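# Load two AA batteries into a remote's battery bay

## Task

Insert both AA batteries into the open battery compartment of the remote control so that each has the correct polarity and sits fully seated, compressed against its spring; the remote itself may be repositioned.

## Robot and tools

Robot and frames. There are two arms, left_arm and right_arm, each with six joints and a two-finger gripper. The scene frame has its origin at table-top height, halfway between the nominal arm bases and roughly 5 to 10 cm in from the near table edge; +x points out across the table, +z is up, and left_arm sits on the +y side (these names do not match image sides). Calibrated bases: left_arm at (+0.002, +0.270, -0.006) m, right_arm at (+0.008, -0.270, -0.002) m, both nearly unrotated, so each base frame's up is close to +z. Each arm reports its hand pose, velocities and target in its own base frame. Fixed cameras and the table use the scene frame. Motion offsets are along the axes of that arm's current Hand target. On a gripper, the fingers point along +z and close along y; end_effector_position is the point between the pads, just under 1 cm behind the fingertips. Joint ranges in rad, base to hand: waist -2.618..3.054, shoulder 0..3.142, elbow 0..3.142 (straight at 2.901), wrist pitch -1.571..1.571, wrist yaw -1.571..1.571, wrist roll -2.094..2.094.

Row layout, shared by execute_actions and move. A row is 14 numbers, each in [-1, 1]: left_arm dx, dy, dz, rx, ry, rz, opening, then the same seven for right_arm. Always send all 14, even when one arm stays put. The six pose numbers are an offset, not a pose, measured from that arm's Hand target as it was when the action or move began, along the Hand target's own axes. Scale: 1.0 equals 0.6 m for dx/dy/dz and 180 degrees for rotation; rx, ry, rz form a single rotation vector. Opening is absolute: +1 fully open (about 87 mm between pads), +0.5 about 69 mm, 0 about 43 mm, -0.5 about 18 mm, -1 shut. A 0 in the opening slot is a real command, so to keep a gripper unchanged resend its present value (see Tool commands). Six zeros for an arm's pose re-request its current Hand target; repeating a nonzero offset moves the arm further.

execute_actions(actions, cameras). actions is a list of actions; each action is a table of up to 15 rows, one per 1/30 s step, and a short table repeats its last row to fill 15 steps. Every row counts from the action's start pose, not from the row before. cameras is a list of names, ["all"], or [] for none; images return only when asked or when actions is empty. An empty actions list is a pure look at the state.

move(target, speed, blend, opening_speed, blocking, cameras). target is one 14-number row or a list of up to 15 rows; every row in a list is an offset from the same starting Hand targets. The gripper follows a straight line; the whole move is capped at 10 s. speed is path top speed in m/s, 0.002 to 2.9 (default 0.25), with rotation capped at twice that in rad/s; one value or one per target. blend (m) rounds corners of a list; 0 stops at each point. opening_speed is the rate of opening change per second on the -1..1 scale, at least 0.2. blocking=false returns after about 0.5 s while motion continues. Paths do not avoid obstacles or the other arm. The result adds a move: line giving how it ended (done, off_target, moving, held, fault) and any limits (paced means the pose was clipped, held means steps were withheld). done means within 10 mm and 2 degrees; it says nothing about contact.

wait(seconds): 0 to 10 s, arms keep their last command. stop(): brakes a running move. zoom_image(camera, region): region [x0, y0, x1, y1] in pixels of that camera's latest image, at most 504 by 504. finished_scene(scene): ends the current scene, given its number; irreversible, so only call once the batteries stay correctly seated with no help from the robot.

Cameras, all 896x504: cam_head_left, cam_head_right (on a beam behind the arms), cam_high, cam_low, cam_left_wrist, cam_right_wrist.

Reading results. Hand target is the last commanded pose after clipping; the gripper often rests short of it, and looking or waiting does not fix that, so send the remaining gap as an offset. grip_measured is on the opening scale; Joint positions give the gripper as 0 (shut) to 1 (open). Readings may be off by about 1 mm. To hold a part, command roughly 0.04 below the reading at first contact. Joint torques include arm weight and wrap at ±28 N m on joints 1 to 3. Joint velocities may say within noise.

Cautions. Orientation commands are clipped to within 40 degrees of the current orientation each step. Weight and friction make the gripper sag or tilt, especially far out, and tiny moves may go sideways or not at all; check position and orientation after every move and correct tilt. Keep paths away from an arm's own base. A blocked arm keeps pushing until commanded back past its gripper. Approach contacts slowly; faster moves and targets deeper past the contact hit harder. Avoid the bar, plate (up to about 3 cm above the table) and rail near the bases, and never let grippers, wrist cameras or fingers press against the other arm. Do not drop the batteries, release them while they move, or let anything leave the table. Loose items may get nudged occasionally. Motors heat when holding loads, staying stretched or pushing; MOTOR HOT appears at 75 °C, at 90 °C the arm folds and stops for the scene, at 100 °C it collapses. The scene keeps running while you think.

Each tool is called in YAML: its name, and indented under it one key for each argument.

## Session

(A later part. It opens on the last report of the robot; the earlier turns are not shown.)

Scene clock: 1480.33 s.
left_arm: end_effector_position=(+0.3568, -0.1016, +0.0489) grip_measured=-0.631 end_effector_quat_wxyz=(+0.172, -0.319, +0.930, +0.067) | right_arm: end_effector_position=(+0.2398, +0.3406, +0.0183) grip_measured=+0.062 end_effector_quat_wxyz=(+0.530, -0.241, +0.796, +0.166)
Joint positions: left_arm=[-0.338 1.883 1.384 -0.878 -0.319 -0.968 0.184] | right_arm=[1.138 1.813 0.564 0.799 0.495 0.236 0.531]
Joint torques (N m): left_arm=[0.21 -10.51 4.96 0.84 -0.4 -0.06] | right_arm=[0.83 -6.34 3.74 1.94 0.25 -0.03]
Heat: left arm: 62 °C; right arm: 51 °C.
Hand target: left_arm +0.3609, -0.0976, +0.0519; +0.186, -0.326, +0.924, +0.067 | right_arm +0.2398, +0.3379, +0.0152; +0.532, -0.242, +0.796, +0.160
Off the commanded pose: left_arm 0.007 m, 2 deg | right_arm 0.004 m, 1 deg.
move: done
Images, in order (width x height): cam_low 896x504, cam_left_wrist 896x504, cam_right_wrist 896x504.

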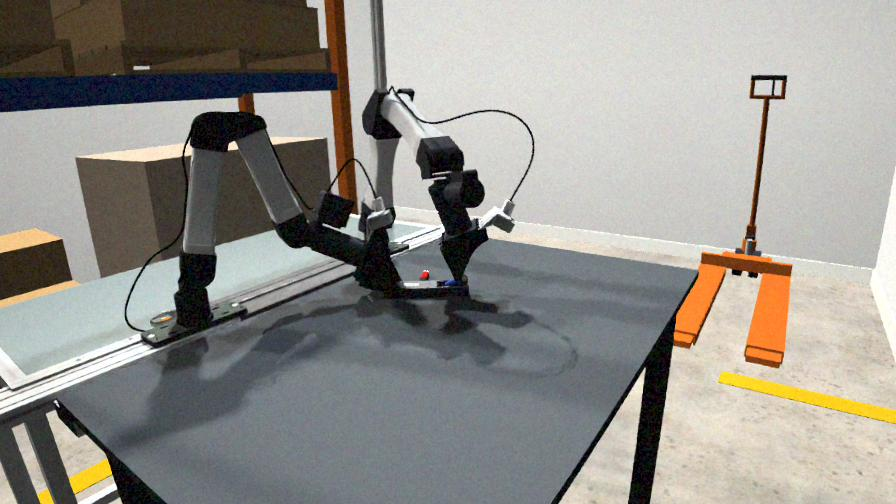

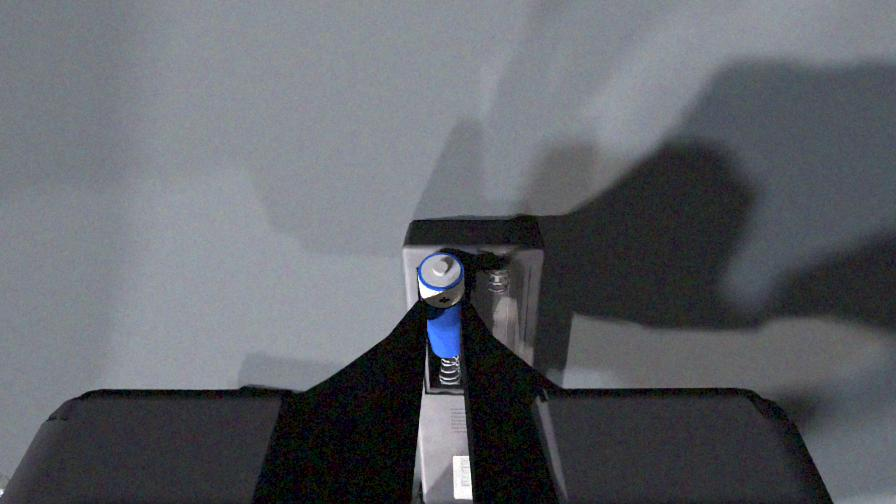

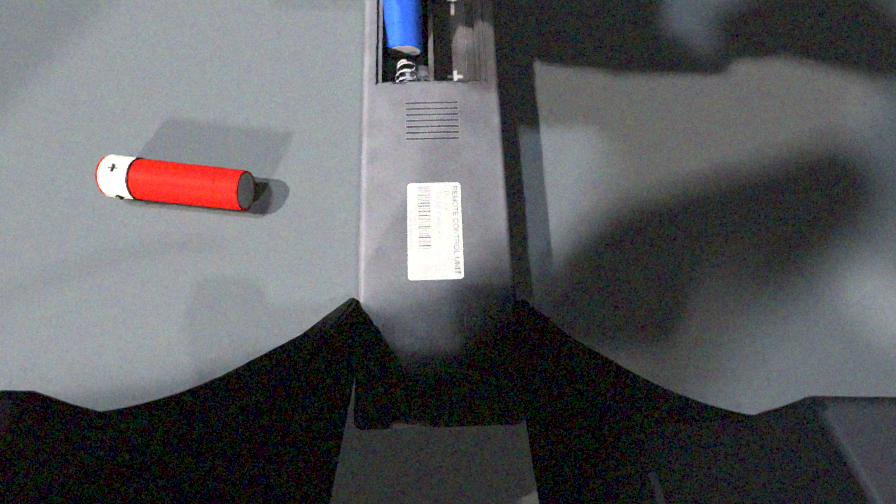

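move:
  target: [0.0338,0,-0.0143,0,0,0,-0.75,0,0,0,0,0,0,-0.08]
  cameras: ["cam_left_wrist","cam_low","cam_right_wrist"]
  speed: 0.05

zoom_image:
  camera: "cam_low"
  region: [409, 245, 493, 305]

zoom_image:
  camera: "cam_left_wrist"
  region: [330, 180, 630, 450]

zoom_image:
  camera: "cam_right_wrist"
  region: [330, 0, 560, 180]

Scene clock: 1508.27 s.
left_arm: end_effector_position=(+0.3501, -0.1088, +0.0474) grip_measured=-0.646 end_effector_quat_wxyz=(+0.186, -0.326, +0.924, +0.072) | right_arm: end_effector_position=(+0.2398, +0.3406, +0.0183) grip_measured=+0.062 end_effector_quat_wxyz=(+0.530, -0.241, +0.796, +0.166)
Joint positions: left_arm=[-0.376 1.861 1.346 -0.86 -0.352 -1.018 0.177] | right_arm=[1.138 1.813 0.564 0.799 0.495 0.236 0.531]
Joint torques (N m): left_arm=[-1.11 -11.45 4.21 0.6 -0.2 -0.09] | right_arm=[0.72 -6.13 3.97 1.9 0.23 -0.09]
Heat: left arm: 62 °C; right arm: 51 °C.
Hand target: left_arm +0.3437, -0.1114, +0.0519; +0.186, -0.326, +0.924, +0.067 | right_arm +0.2398, +0.3379, +0.0152; +0.532, -0.242, +0.796, +0.160
Off the commanded pose: left_arm 0.008 m, 1 deg | right_arm 0.004 m, 1 deg.
move: done
Images, in order (width x height): cam_low 896x504, cam_left_wrist 896x504, cam_right_wrist 896x504.

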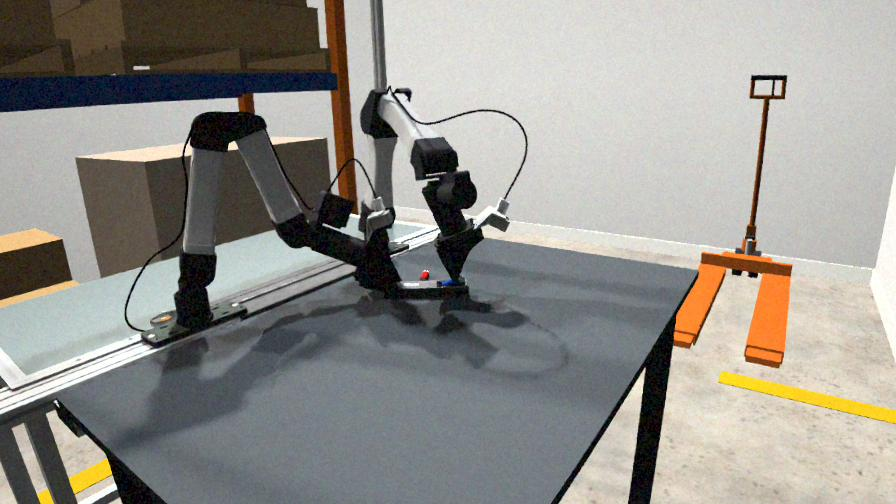

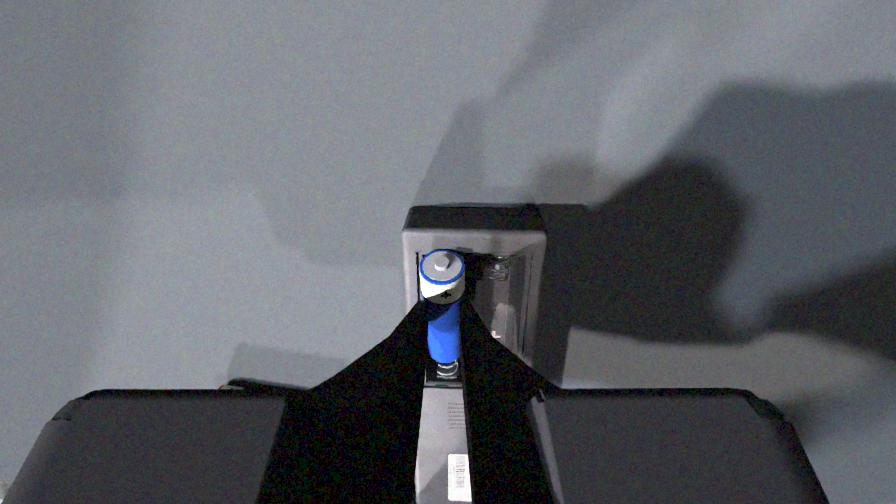

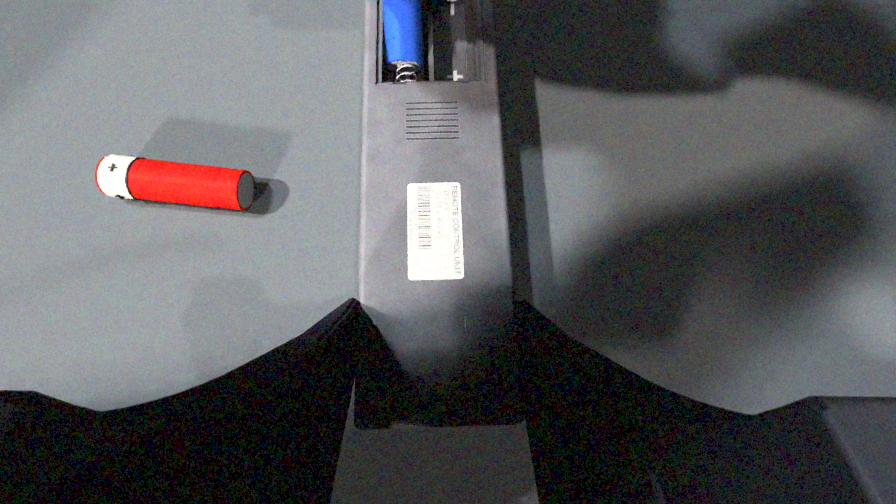

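Scaled by 6.000 from the camera's 896x504 image, which has a finer 1280x720 frame.

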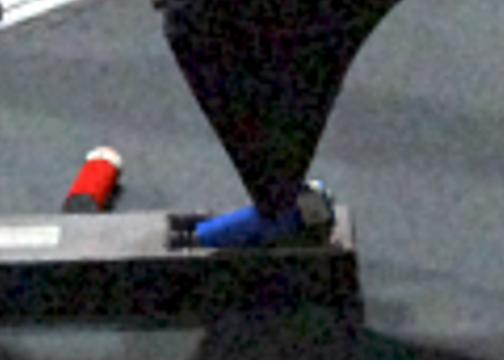

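Scaled by 1.680 from the camera's 896x504 image, which has a finer 1280x720 frame.

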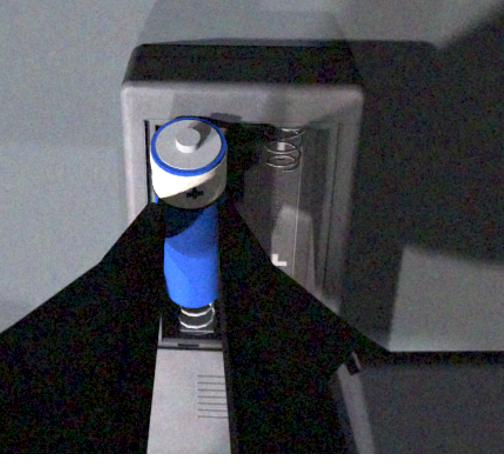

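Scaled by 2.191 from the camera's 896x504 image, which has a finer 1280x720 frame.

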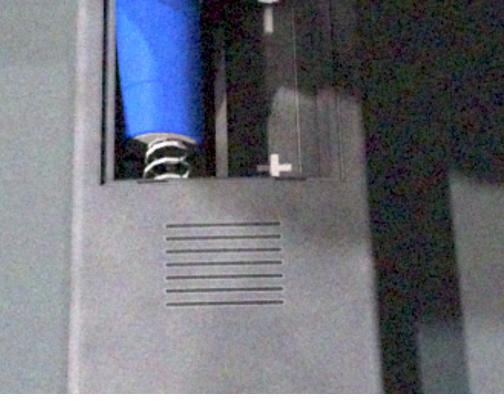

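move:
  target: [0.0154,0,-0.0065,0,0,0,-0.78,0,0,0,0,0,0,-0.08]
  cameras: ["cam_left_wrist","cam_low","cam_right_wrist"]
  speed: 0.05

zoom_image:
  camera: "cam_low"
  region: [409, 245, 493, 305]

zoom_image:
  camera: "cam_left_wrist"
  region: [330, 180, 630, 450]

zoom_image:
  camera: "cam_right_wrist"
  region: [330, 0, 560, 180]

Scene clock: 1520.20 s.
left_arm: end_effector_position=(+0.3483, -0.1105, +0.0478) grip_measured=-0.651 end_effector_quat_wxyz=(+0.198, -0.330, +0.920, +0.077) | right_arm: end_effector_position=(+0.2398, +0.3406, +0.0183) grip_measured=+0.062 end_effector_quat_wxyz=(+0.530, -0.241, +0.796, +0.166)
Joint positions: left_arm=[-0.394 1.849 1.328 -0.85 -0.381 -1.045 0.175] | right_arm=[1.138 1.813 0.564 0.799 0.495 0.236 0.531]
Joint torques (N m): left_arm=[-1.65 -11.63 4.22 0.45 -0.01 -0.06] | right_arm=[0.7 -6.26 3.78 1.87 0.23 -0.1]
Heat: left arm: 62 °C; right arm: 51 °C.
Hand target: left_arm +0.3360, -0.1177, +0.0520; +0.186, -0.326, +0.924, +0.067 | right_arm +0.2398, +0.3379, +0.0152; +0.532, -0.242, +0.796, +0.160
Off the commanded pose: left_arm 0.015 m, 2 deg | right_arm 0.004 m, 1 deg.
move: off_target (left_arm)
Images, in order (width x height): cam_low 896x504, cam_left_wrist 896x504, cam_right_wrist 896x504.

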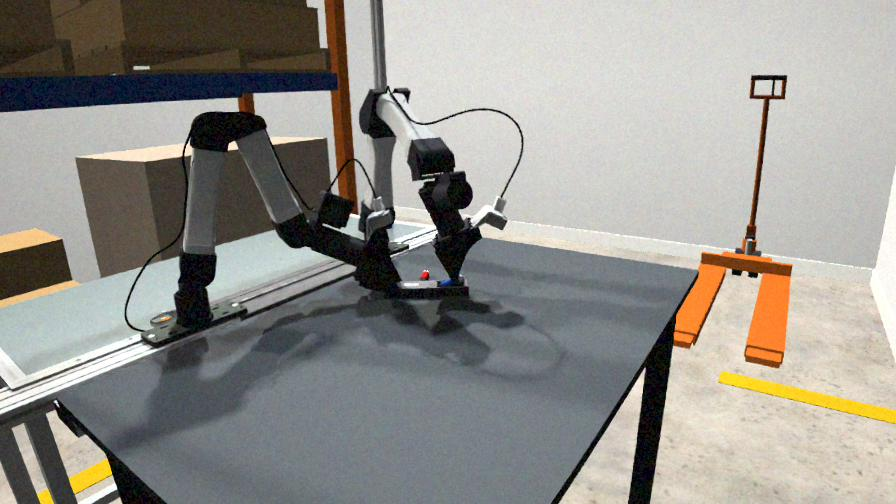

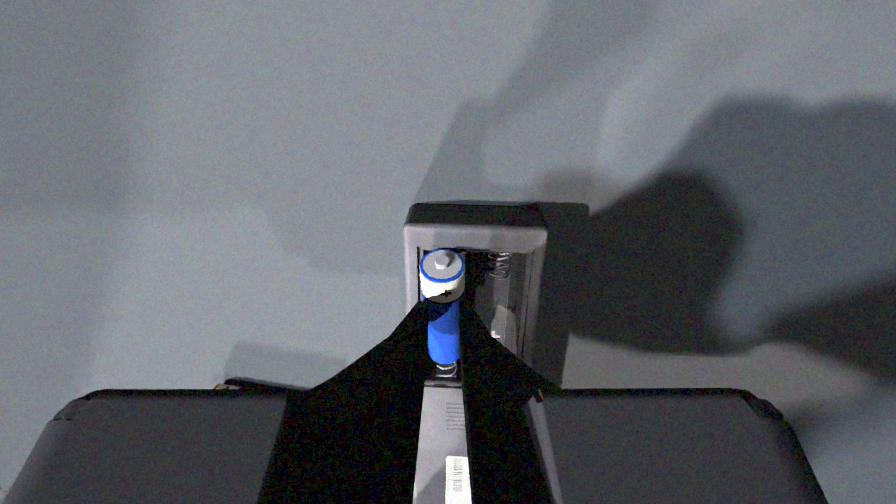

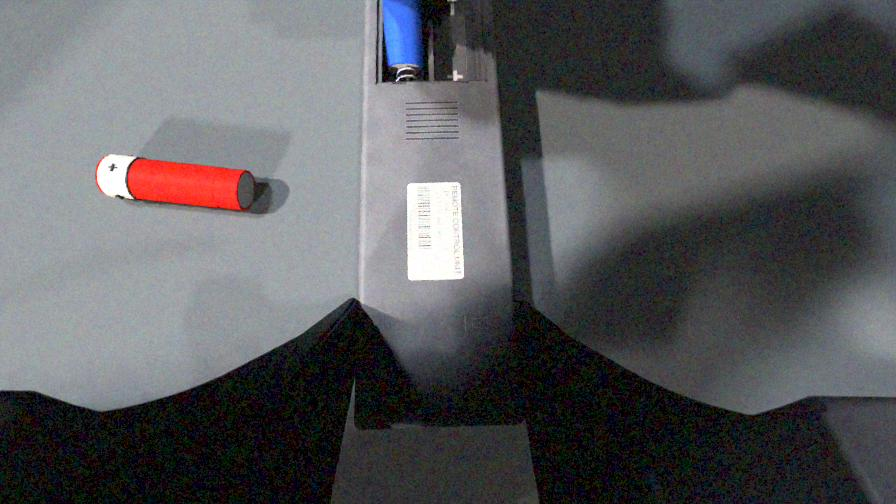

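Scaled by 6.000 from the camera's 896x504 image, which has a finer 1280x720 frame.

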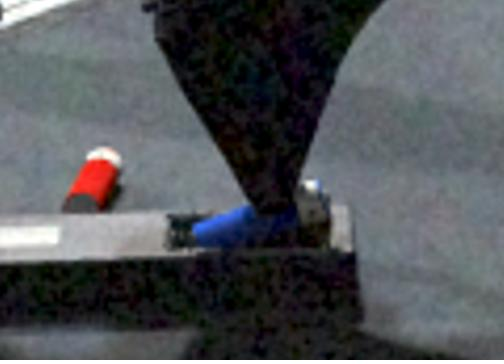

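Scaled by 1.680 from the camera's 896x504 image, which has a finer 1280x720 frame.

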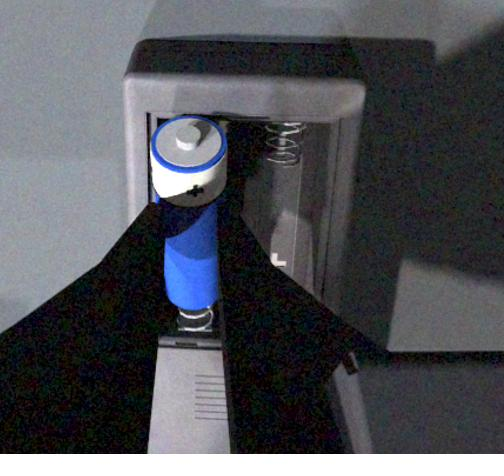

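Scaled by 2.191 from the camera's 896x504 image, which has a finer 1280x720 frame.

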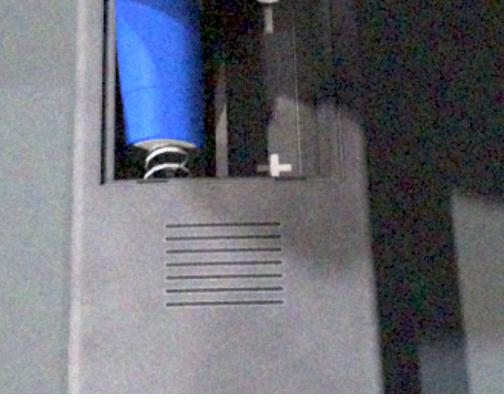

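move:
  target:
    - [0.0123,0,-0.0052,0,0,0,-0.78,0,0,0,0,0,0,-0.08]
    - [0.0135,0,0.013,0,0.05,0,-0.78,0,0,0,0,0,0,-0.08]
  cameras: ["cam_left_wrist","cam_low","cam_right_wrist"]
  speed: 0.04

zoom_image:
  camera: "cam_low"
  region: [409, 245, 493, 305]

zoom_image:
  camera: "cam_left_wrist"
  region: [330, 180, 630, 450]

zoom_image:
  camera: "cam_right_wrist"
  region: [330, 0, 560, 180]

Scene clock: 1538.83 s.
left_arm: end_effector_position=(+0.3308, -0.1210, +0.0394) grip_measured=-0.780 end_effector_quat_wxyz=(+0.121, -0.332, +0.935, +0.041) | right_arm: end_effector_position=(+0.2398, +0.3406, +0.0183) grip_measured=+0.062 end_effector_quat_wxyz=(+0.530, -0.241, +0.796, +0.166)
Joint positions: left_arm=[-0.36 1.871 1.339 -0.904 -0.219 -1.027 0.11] | right_arm=[1.138 1.813 0.564 0.799 0.495 0.236 0.531]
Joint torques (N m): left_arm=[0.44 -7.84 8.23 0.33 -0.09 0.1] | right_arm=[0.73 -6.17 3.84 1.91 0.23 -0.07]
Heat: left arm: 63 °C; right arm: 50 °C.
Hand target: left_arm +0.3324, -0.1204, +0.0416; +0.113, -0.331, +0.936, +0.042 | right_arm +0.2398, +0.3379, +0.0152; +0.532, -0.242, +0.796, +0.160
Off the commanded pose: left_arm 0.003 m, 1 deg | right_arm 0.004 m, 1 deg.
move: done
Images, in order (width x height): cam_low 896x504, cam_left_wrist 896x504, cam_right_wrist 896x504.

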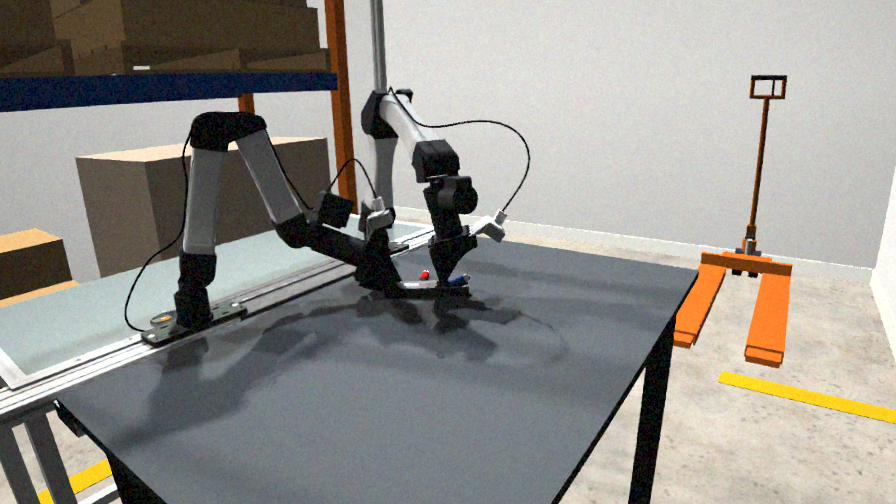

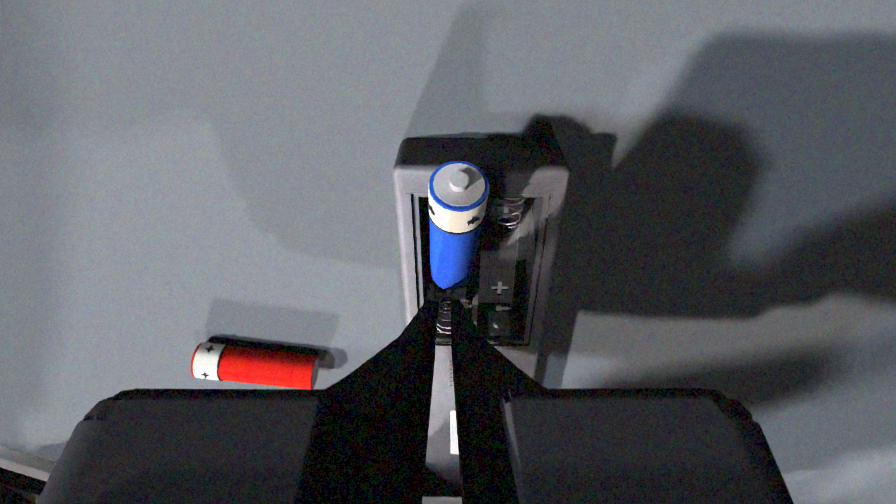

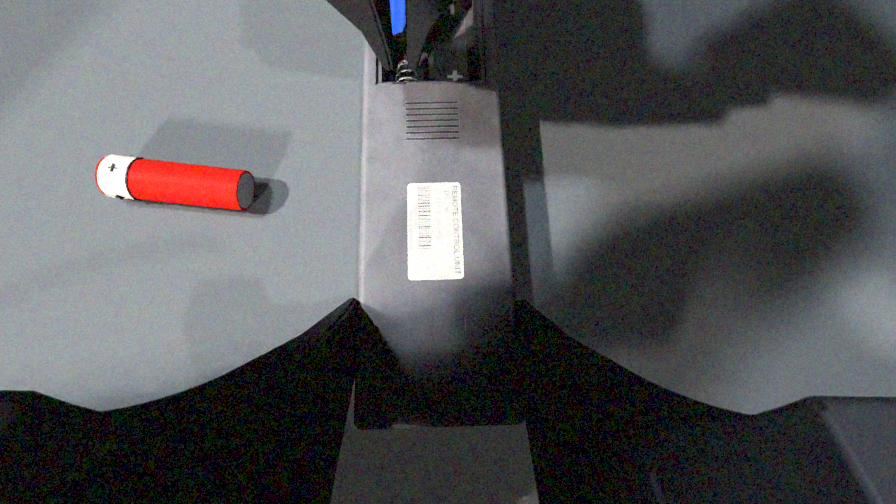

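Scaled by 6.000 from the camera's 896x504 image, which has a finer 1280x720 frame.

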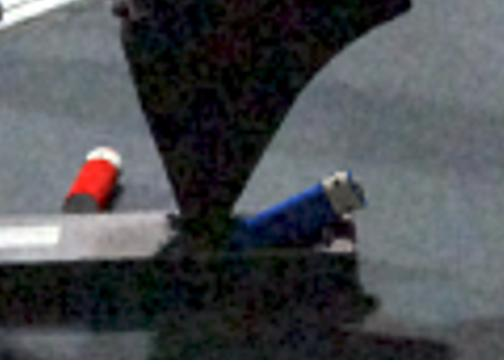

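Scaled by 1.680 from the camera's 896x504 image, which has a finer 1280x720 frame.

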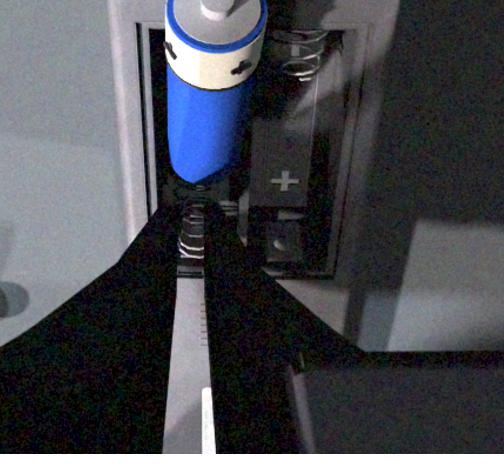

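Scaled by 2.191 from the camera's 896x504 image, which has a finer 1280x720 frame.

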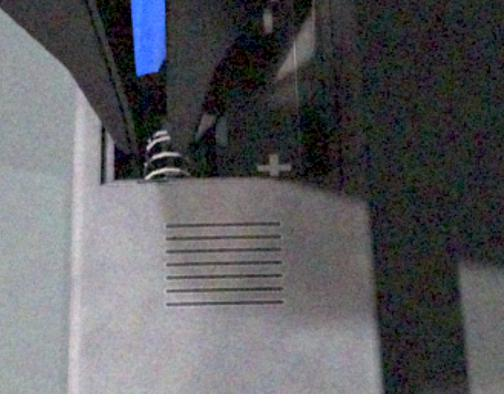

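move:
  target:
    - [-0.016,0,-0.0647,0,0,0,-0.78,0,0,0,0,0,0,-0.08]
    - [-0.0823,-0.001,-0.054,0,-0.05,0,-0.3,0,0,0,0,0,0,-0.08]
  cameras: ["cam_left_wrist","cam_low"]
  speed: 0.1

zoom_image:
  camera: "cam_low"
  region: [409, 245, 493, 305]

Scene clock: 1567.20 s.
left_arm: end_effector_position=(+0.3496, -0.0973, +0.0705) grip_measured=-0.300 end_effector_quat_wxyz=(+0.156, -0.322, +0.930, +0.079) | right_arm: end_effector_position=(+0.2398, +0.3406, +0.0183) grip_measured=+0.062 end_effector_quat_wxyz=(+0.530, -0.241, +0.796, +0.166)
Joint positions: left_arm=[-0.333 1.871 1.459 -1.004 -0.318 -0.974 0.35] | right_arm=[1.138 1.813 0.564 0.799 0.495 0.236 0.531]
Joint torques (N m): left_arm=[0.38 -10.89 8.35 0.77 -0.4 0.07] | right_arm=[0.68 -6.31 3.85 1.95 0.28 -0.07]
Heat: left arm: 58 °C; right arm: 50 °C.
Hand target: left_arm +0.3643, -0.0958, +0.0849; +0.186, -0.326, +0.924, +0.067 | right_arm +0.2398, +0.3379, +0.0152; +0.532, -0.242, +0.796, +0.160
Off the commanded pose: left_arm 0.020 m, 4 deg | right_arm 0.004 m, 1 deg.
move: off_target (left_arm); target 2's new opening was sent with left_arm's hand 0.021 m and 4 deg from that target
Images, in order (width x height): cam_low 896x504, cam_left_wrist 896x504.

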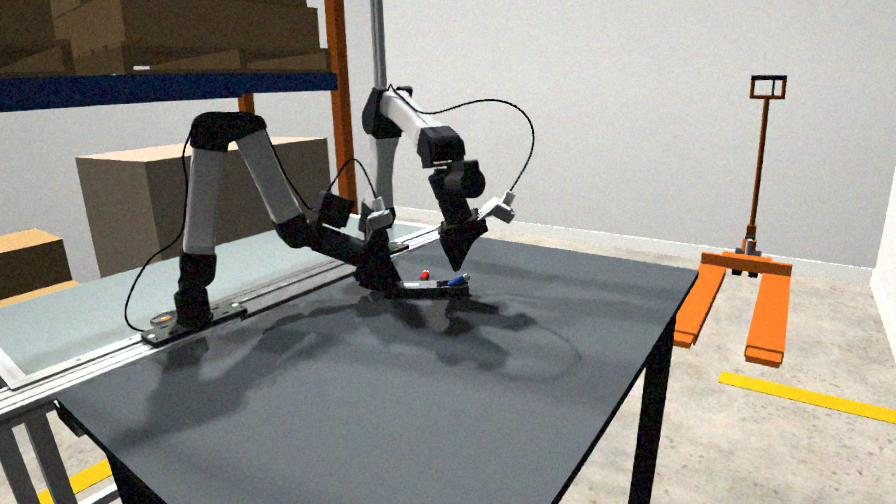

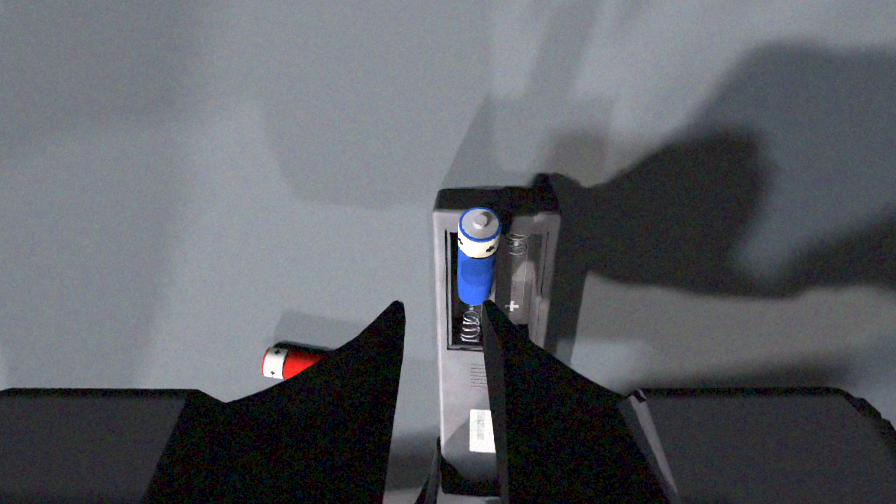

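Scaled by 6.000 from the camera's 896x504 image, which has a finer 1280x720 frame.

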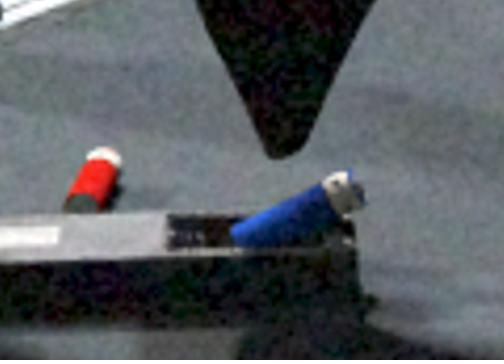

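move:
  target: [0.0067,-0.0065,0.037,0,0,0,-0.3,0,0,0,0,0,0,-0.08]
  cameras: ["cam_left_wrist","cam_low"]
  speed: 0.06

zoom_image:
  camera: "cam_low"
  region: [409, 245, 493, 305]

Scene clock: 1576.90 s.
left_arm: end_effector_position=(+0.3684, -0.1014, +0.0698) grip_measured=-0.300 end_effector_quat_wxyz=(+0.183, -0.326, +0.926, +0.058) | right_arm: end_effector_position=(+0.2398, +0.3406, +0.0183) grip_measured=+0.062 end_effector_quat_wxyz=(+0.530, -0.241, +0.796, +0.166)
Joint positions: left_arm=[-0.327 1.879 1.459 -0.926 -0.318 -0.967 0.35] | right_arm=[1.138 1.813 0.564 0.799 0.495 0.236 0.531]
Joint torques (N m): left_arm=[0.43 -8.38 4.74 0.91 -0.38 0.07] | right_arm=[0.7 -6.15 3.62 1.9 0.26 -0.09]
Heat: left arm: 59 °C; right arm: 50 °C.
Hand target: left_arm +0.3705, -0.0957, +0.0628; +0.186, -0.326, +0.924, +0.067 | right_arm +0.2398, +0.3379, +0.0152; +0.532, -0.242, +0.796, +0.160
Off the commanded pose: left_arm 0.009 m, 1 deg | right_arm 0.004 m, 1 deg.
move: done
Images, in order (width x height): cam_low 896x504, cam_left_wrist 896x504.

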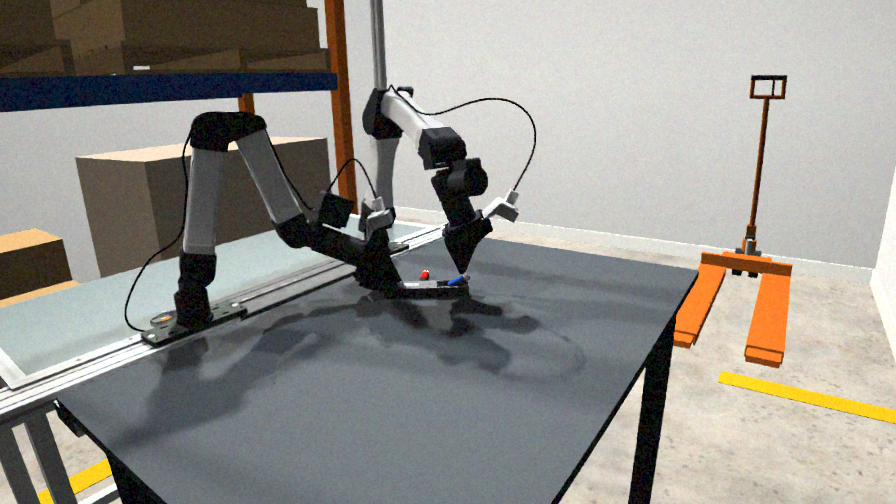

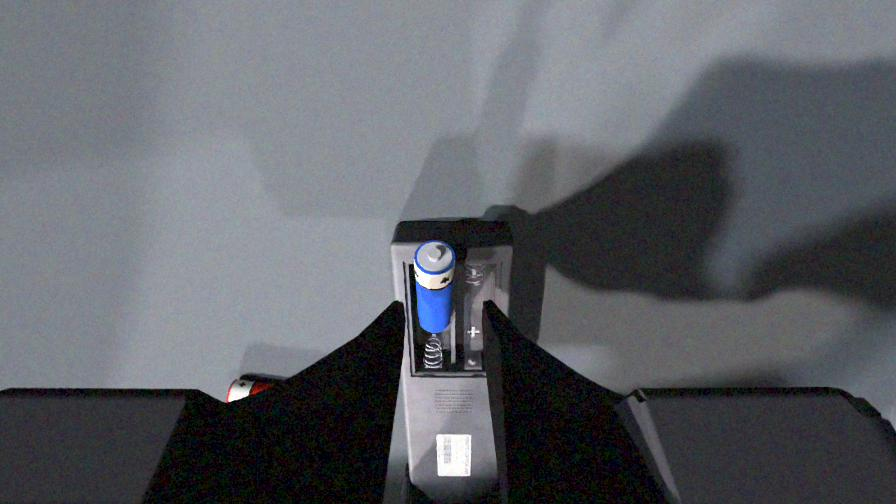

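Scaled by 6.000 from the camera's 896x504 image, which has a finer 1280x720 frame.

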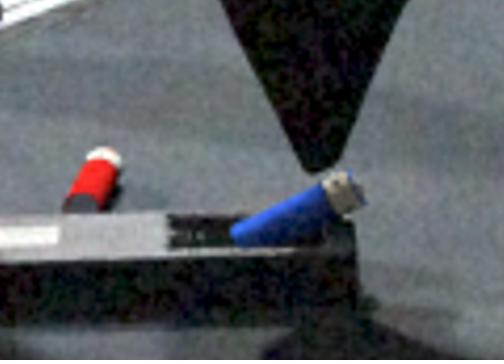

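move:
  target: [0.013,0.0025,0.018,0,0,0,-0.3,0,0,0,0,0,0,-0.08]
  cameras: ["cam_left_wrist","cam_low"]
  speed: 0.06

zoom_image:
  camera: "cam_low"
  region: [409, 245, 493, 305]

Scene clock: 1589.53 s.
left_arm: end_effector_position=(+0.3645, -0.1000, +0.0558) grip_measured=-0.300 end_effector_quat_wxyz=(+0.182, -0.325, +0.926, +0.060) | right_arm: end_effector_position=(+0.2398, +0.3406, +0.0183) grip_measured=+0.062 end_effector_quat_wxyz=(+0.530, -0.241, +0.796, +0.166)
Joint positions: left_arm=[-0.327 1.879 1.403 -0.875 -0.318 -0.967 0.35] | right_arm=[1.138 1.813 0.564 0.799 0.495 0.236 0.531]
Joint torques (N m): left_arm=[0.03 -8.25 5.07 0.87 -0.38 0.03] | right_arm=[0.68 -6.15 3.82 1.91 0.26 -0.08]
Heat: left arm: 57 °C; right arm: 50 °C.
Hand target: left_arm +0.3672, -0.0963, +0.0498; +0.186, -0.326, +0.924, +0.067 | right_arm +0.2398, +0.3379, +0.0152; +0.532, -0.242, +0.796, +0.160
Off the commanded pose: left_arm 0.007 m, 1 deg | right_arm 0.004 m, 1 deg.
move: done
Images, in order (width x height): cam_low 896x504, cam_left_wrist 896x504.

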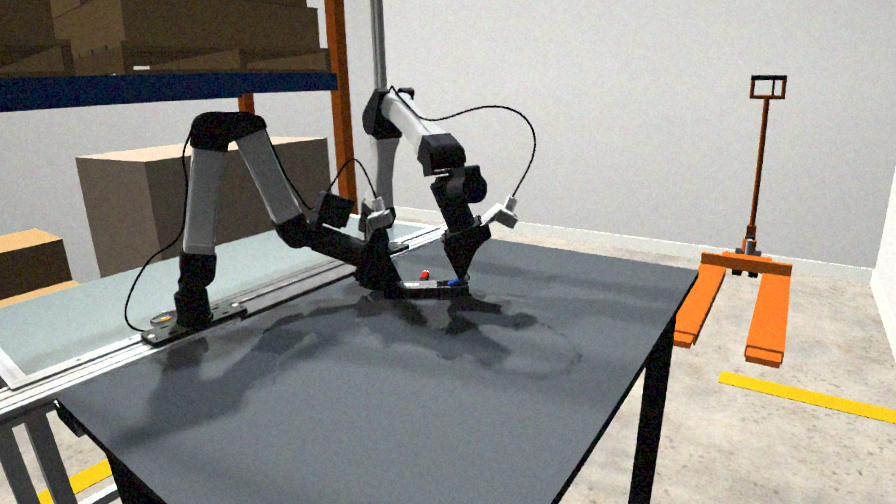

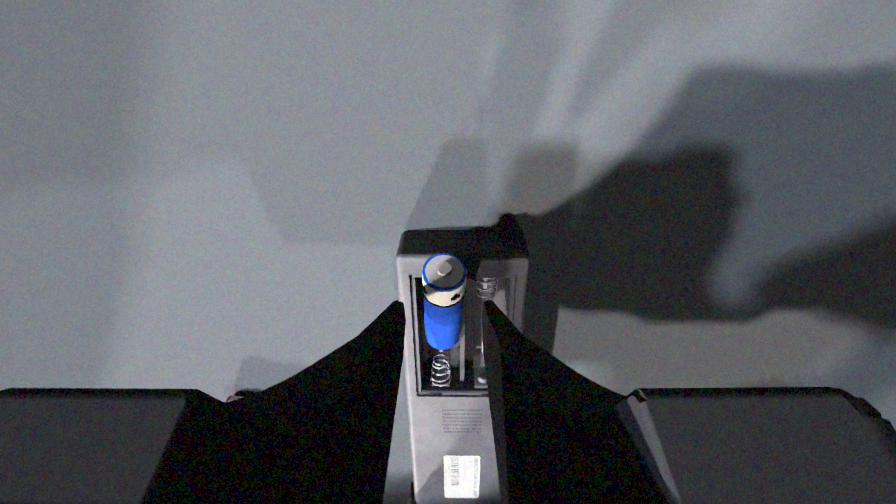

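Scaled by 6.000 from the camera's 896x504 image, which has a finer 1280x720 frame.

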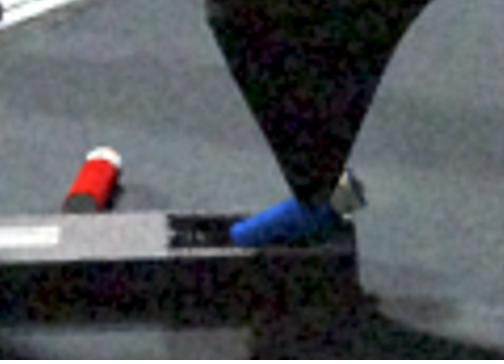

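move:
  target:
    - [0.002,0,0.006,0,0,0,-0.3,0,0,0,0,0,0,-0.08]
    - [0.002,0,0.006,0,0,0,-0.7,0,0,0,0,0,0,-0.08]
    - [0.03,0,-0.006,0,0,0,-0.7,0,0,0,0,0,0,-0.08]
  cameras: ["cam_left_wrist","cam_low","cam_right_wrist"]
  speed: 0.05
  opening_speed: 0.3

zoom_image:
  camera: "cam_low"
  region: [409, 245, 493, 305]

zoom_image:
  camera: "cam_left_wrist"
  region: [330, 180, 630, 450]

zoom_image:
  camera: "cam_right_wrist"
  region: [330, 0, 560, 180]

Scene clock: 1609.00 s.
left_arm: end_effector_position=(+0.3603, -0.1048, +0.0491) grip_measured=-0.621 end_effector_quat_wxyz=(+0.192, -0.325, +0.924, +0.069) | right_arm: end_effector_position=(+0.2398, +0.3406, +0.0183) grip_measured=+0.062 end_effector_quat_wxyz=(+0.530, -0.241, +0.796, +0.166)
Joint positions: left_arm=[-0.357 1.875 1.369 -0.848 -0.352 -0.995 0.189] | right_arm=[1.138 1.813 0.564 0.799 0.495 0.236 0.531]
Joint torques (N m): left_arm=[-1.03 -10.15 3.73 0.72 -0.19 -0.12] | right_arm=[0.77 -6.26 3.88 1.89 0.23 -0.09]
Heat: left arm: 56 °C; right arm: 50 °C.
Hand target: left_arm +0.3532, -0.1077, +0.0462; +0.186, -0.326, +0.924, +0.067 | right_arm +0.2398, +0.3380, +0.0152; +0.532, -0.242, +0.796, +0.161
Off the commanded pose: left_arm 0.008 m, 1 deg | right_arm 0.004 m, 1 deg.
move: done
Images, in order (width x height): cam_low 896x504, cam_left_wrist 896x504, cam_right_wrist 896x504.

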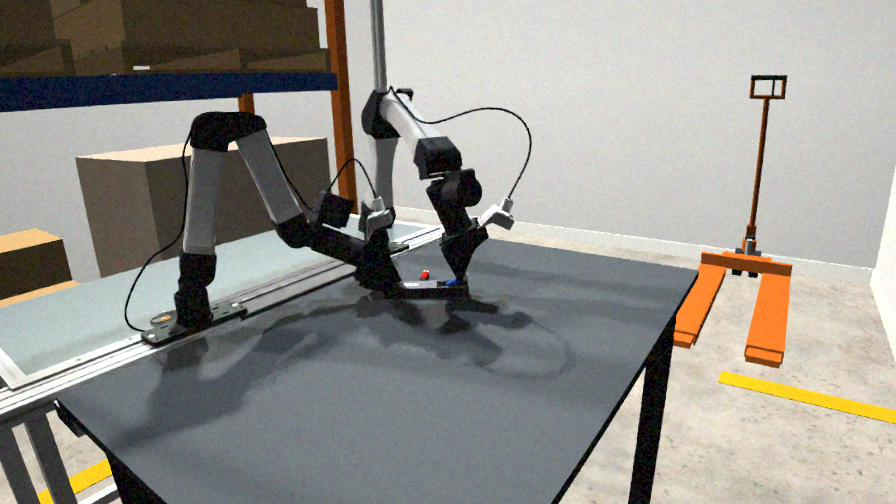

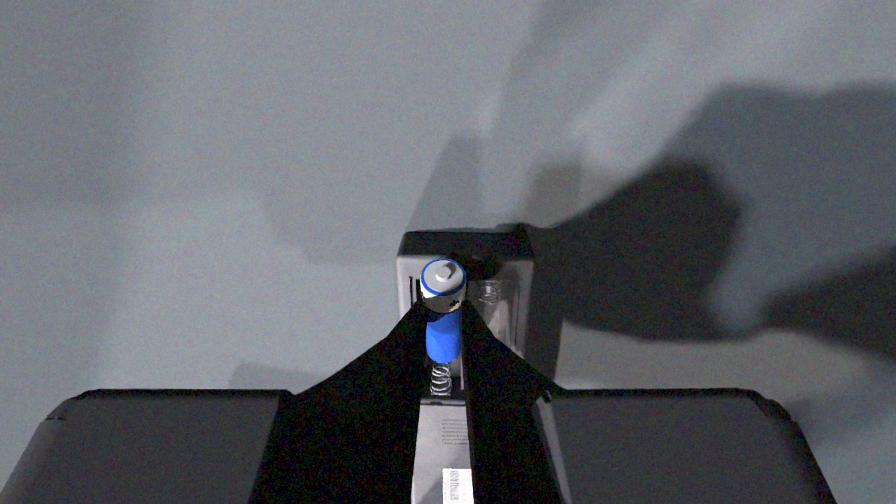

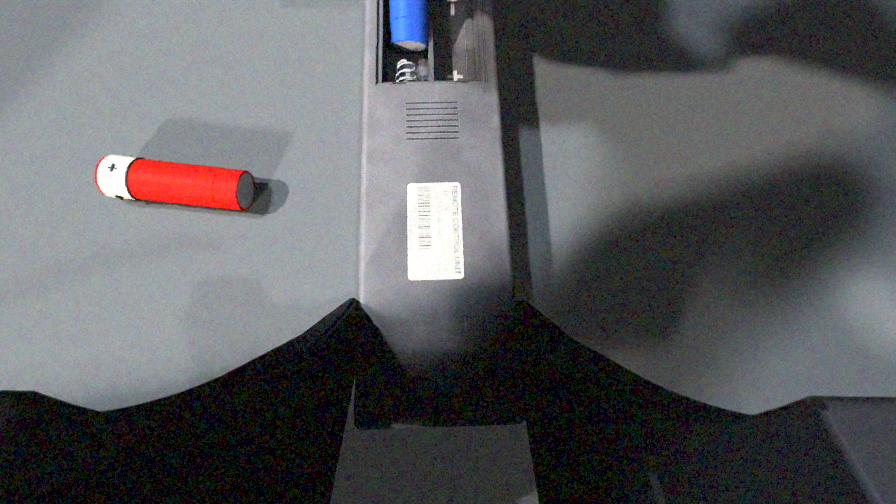

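Scaled by 6.000 from the camera's 896x504 image, which has a finer 1280x720 frame.

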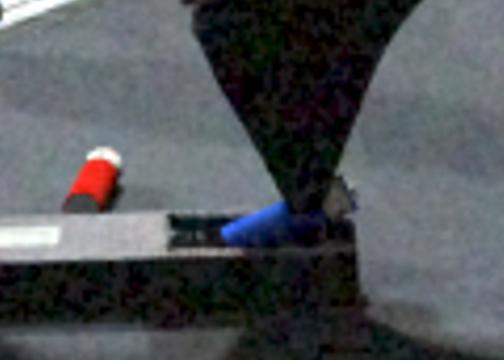

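Scaled by 1.680 from the camera's 896x504 image, which has a finer 1280x720 frame.

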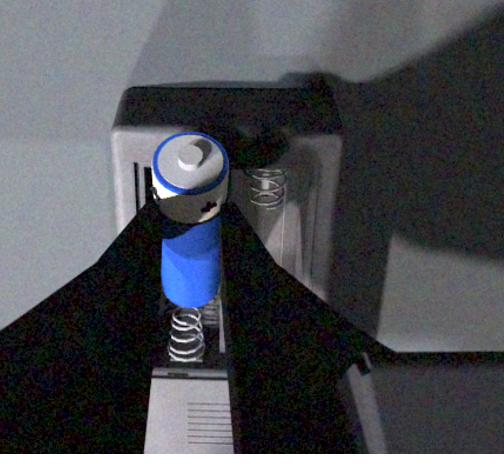

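Scaled by 2.191 from the camera's 896x504 image, which has a finer 1280x720 frame.

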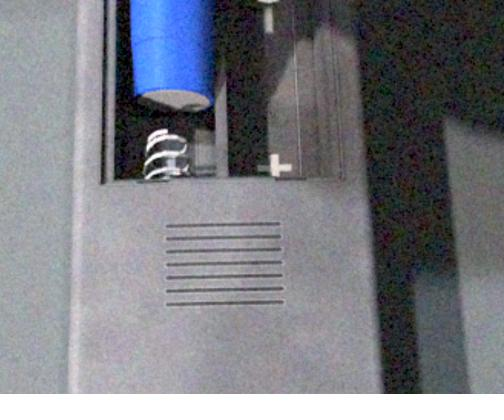

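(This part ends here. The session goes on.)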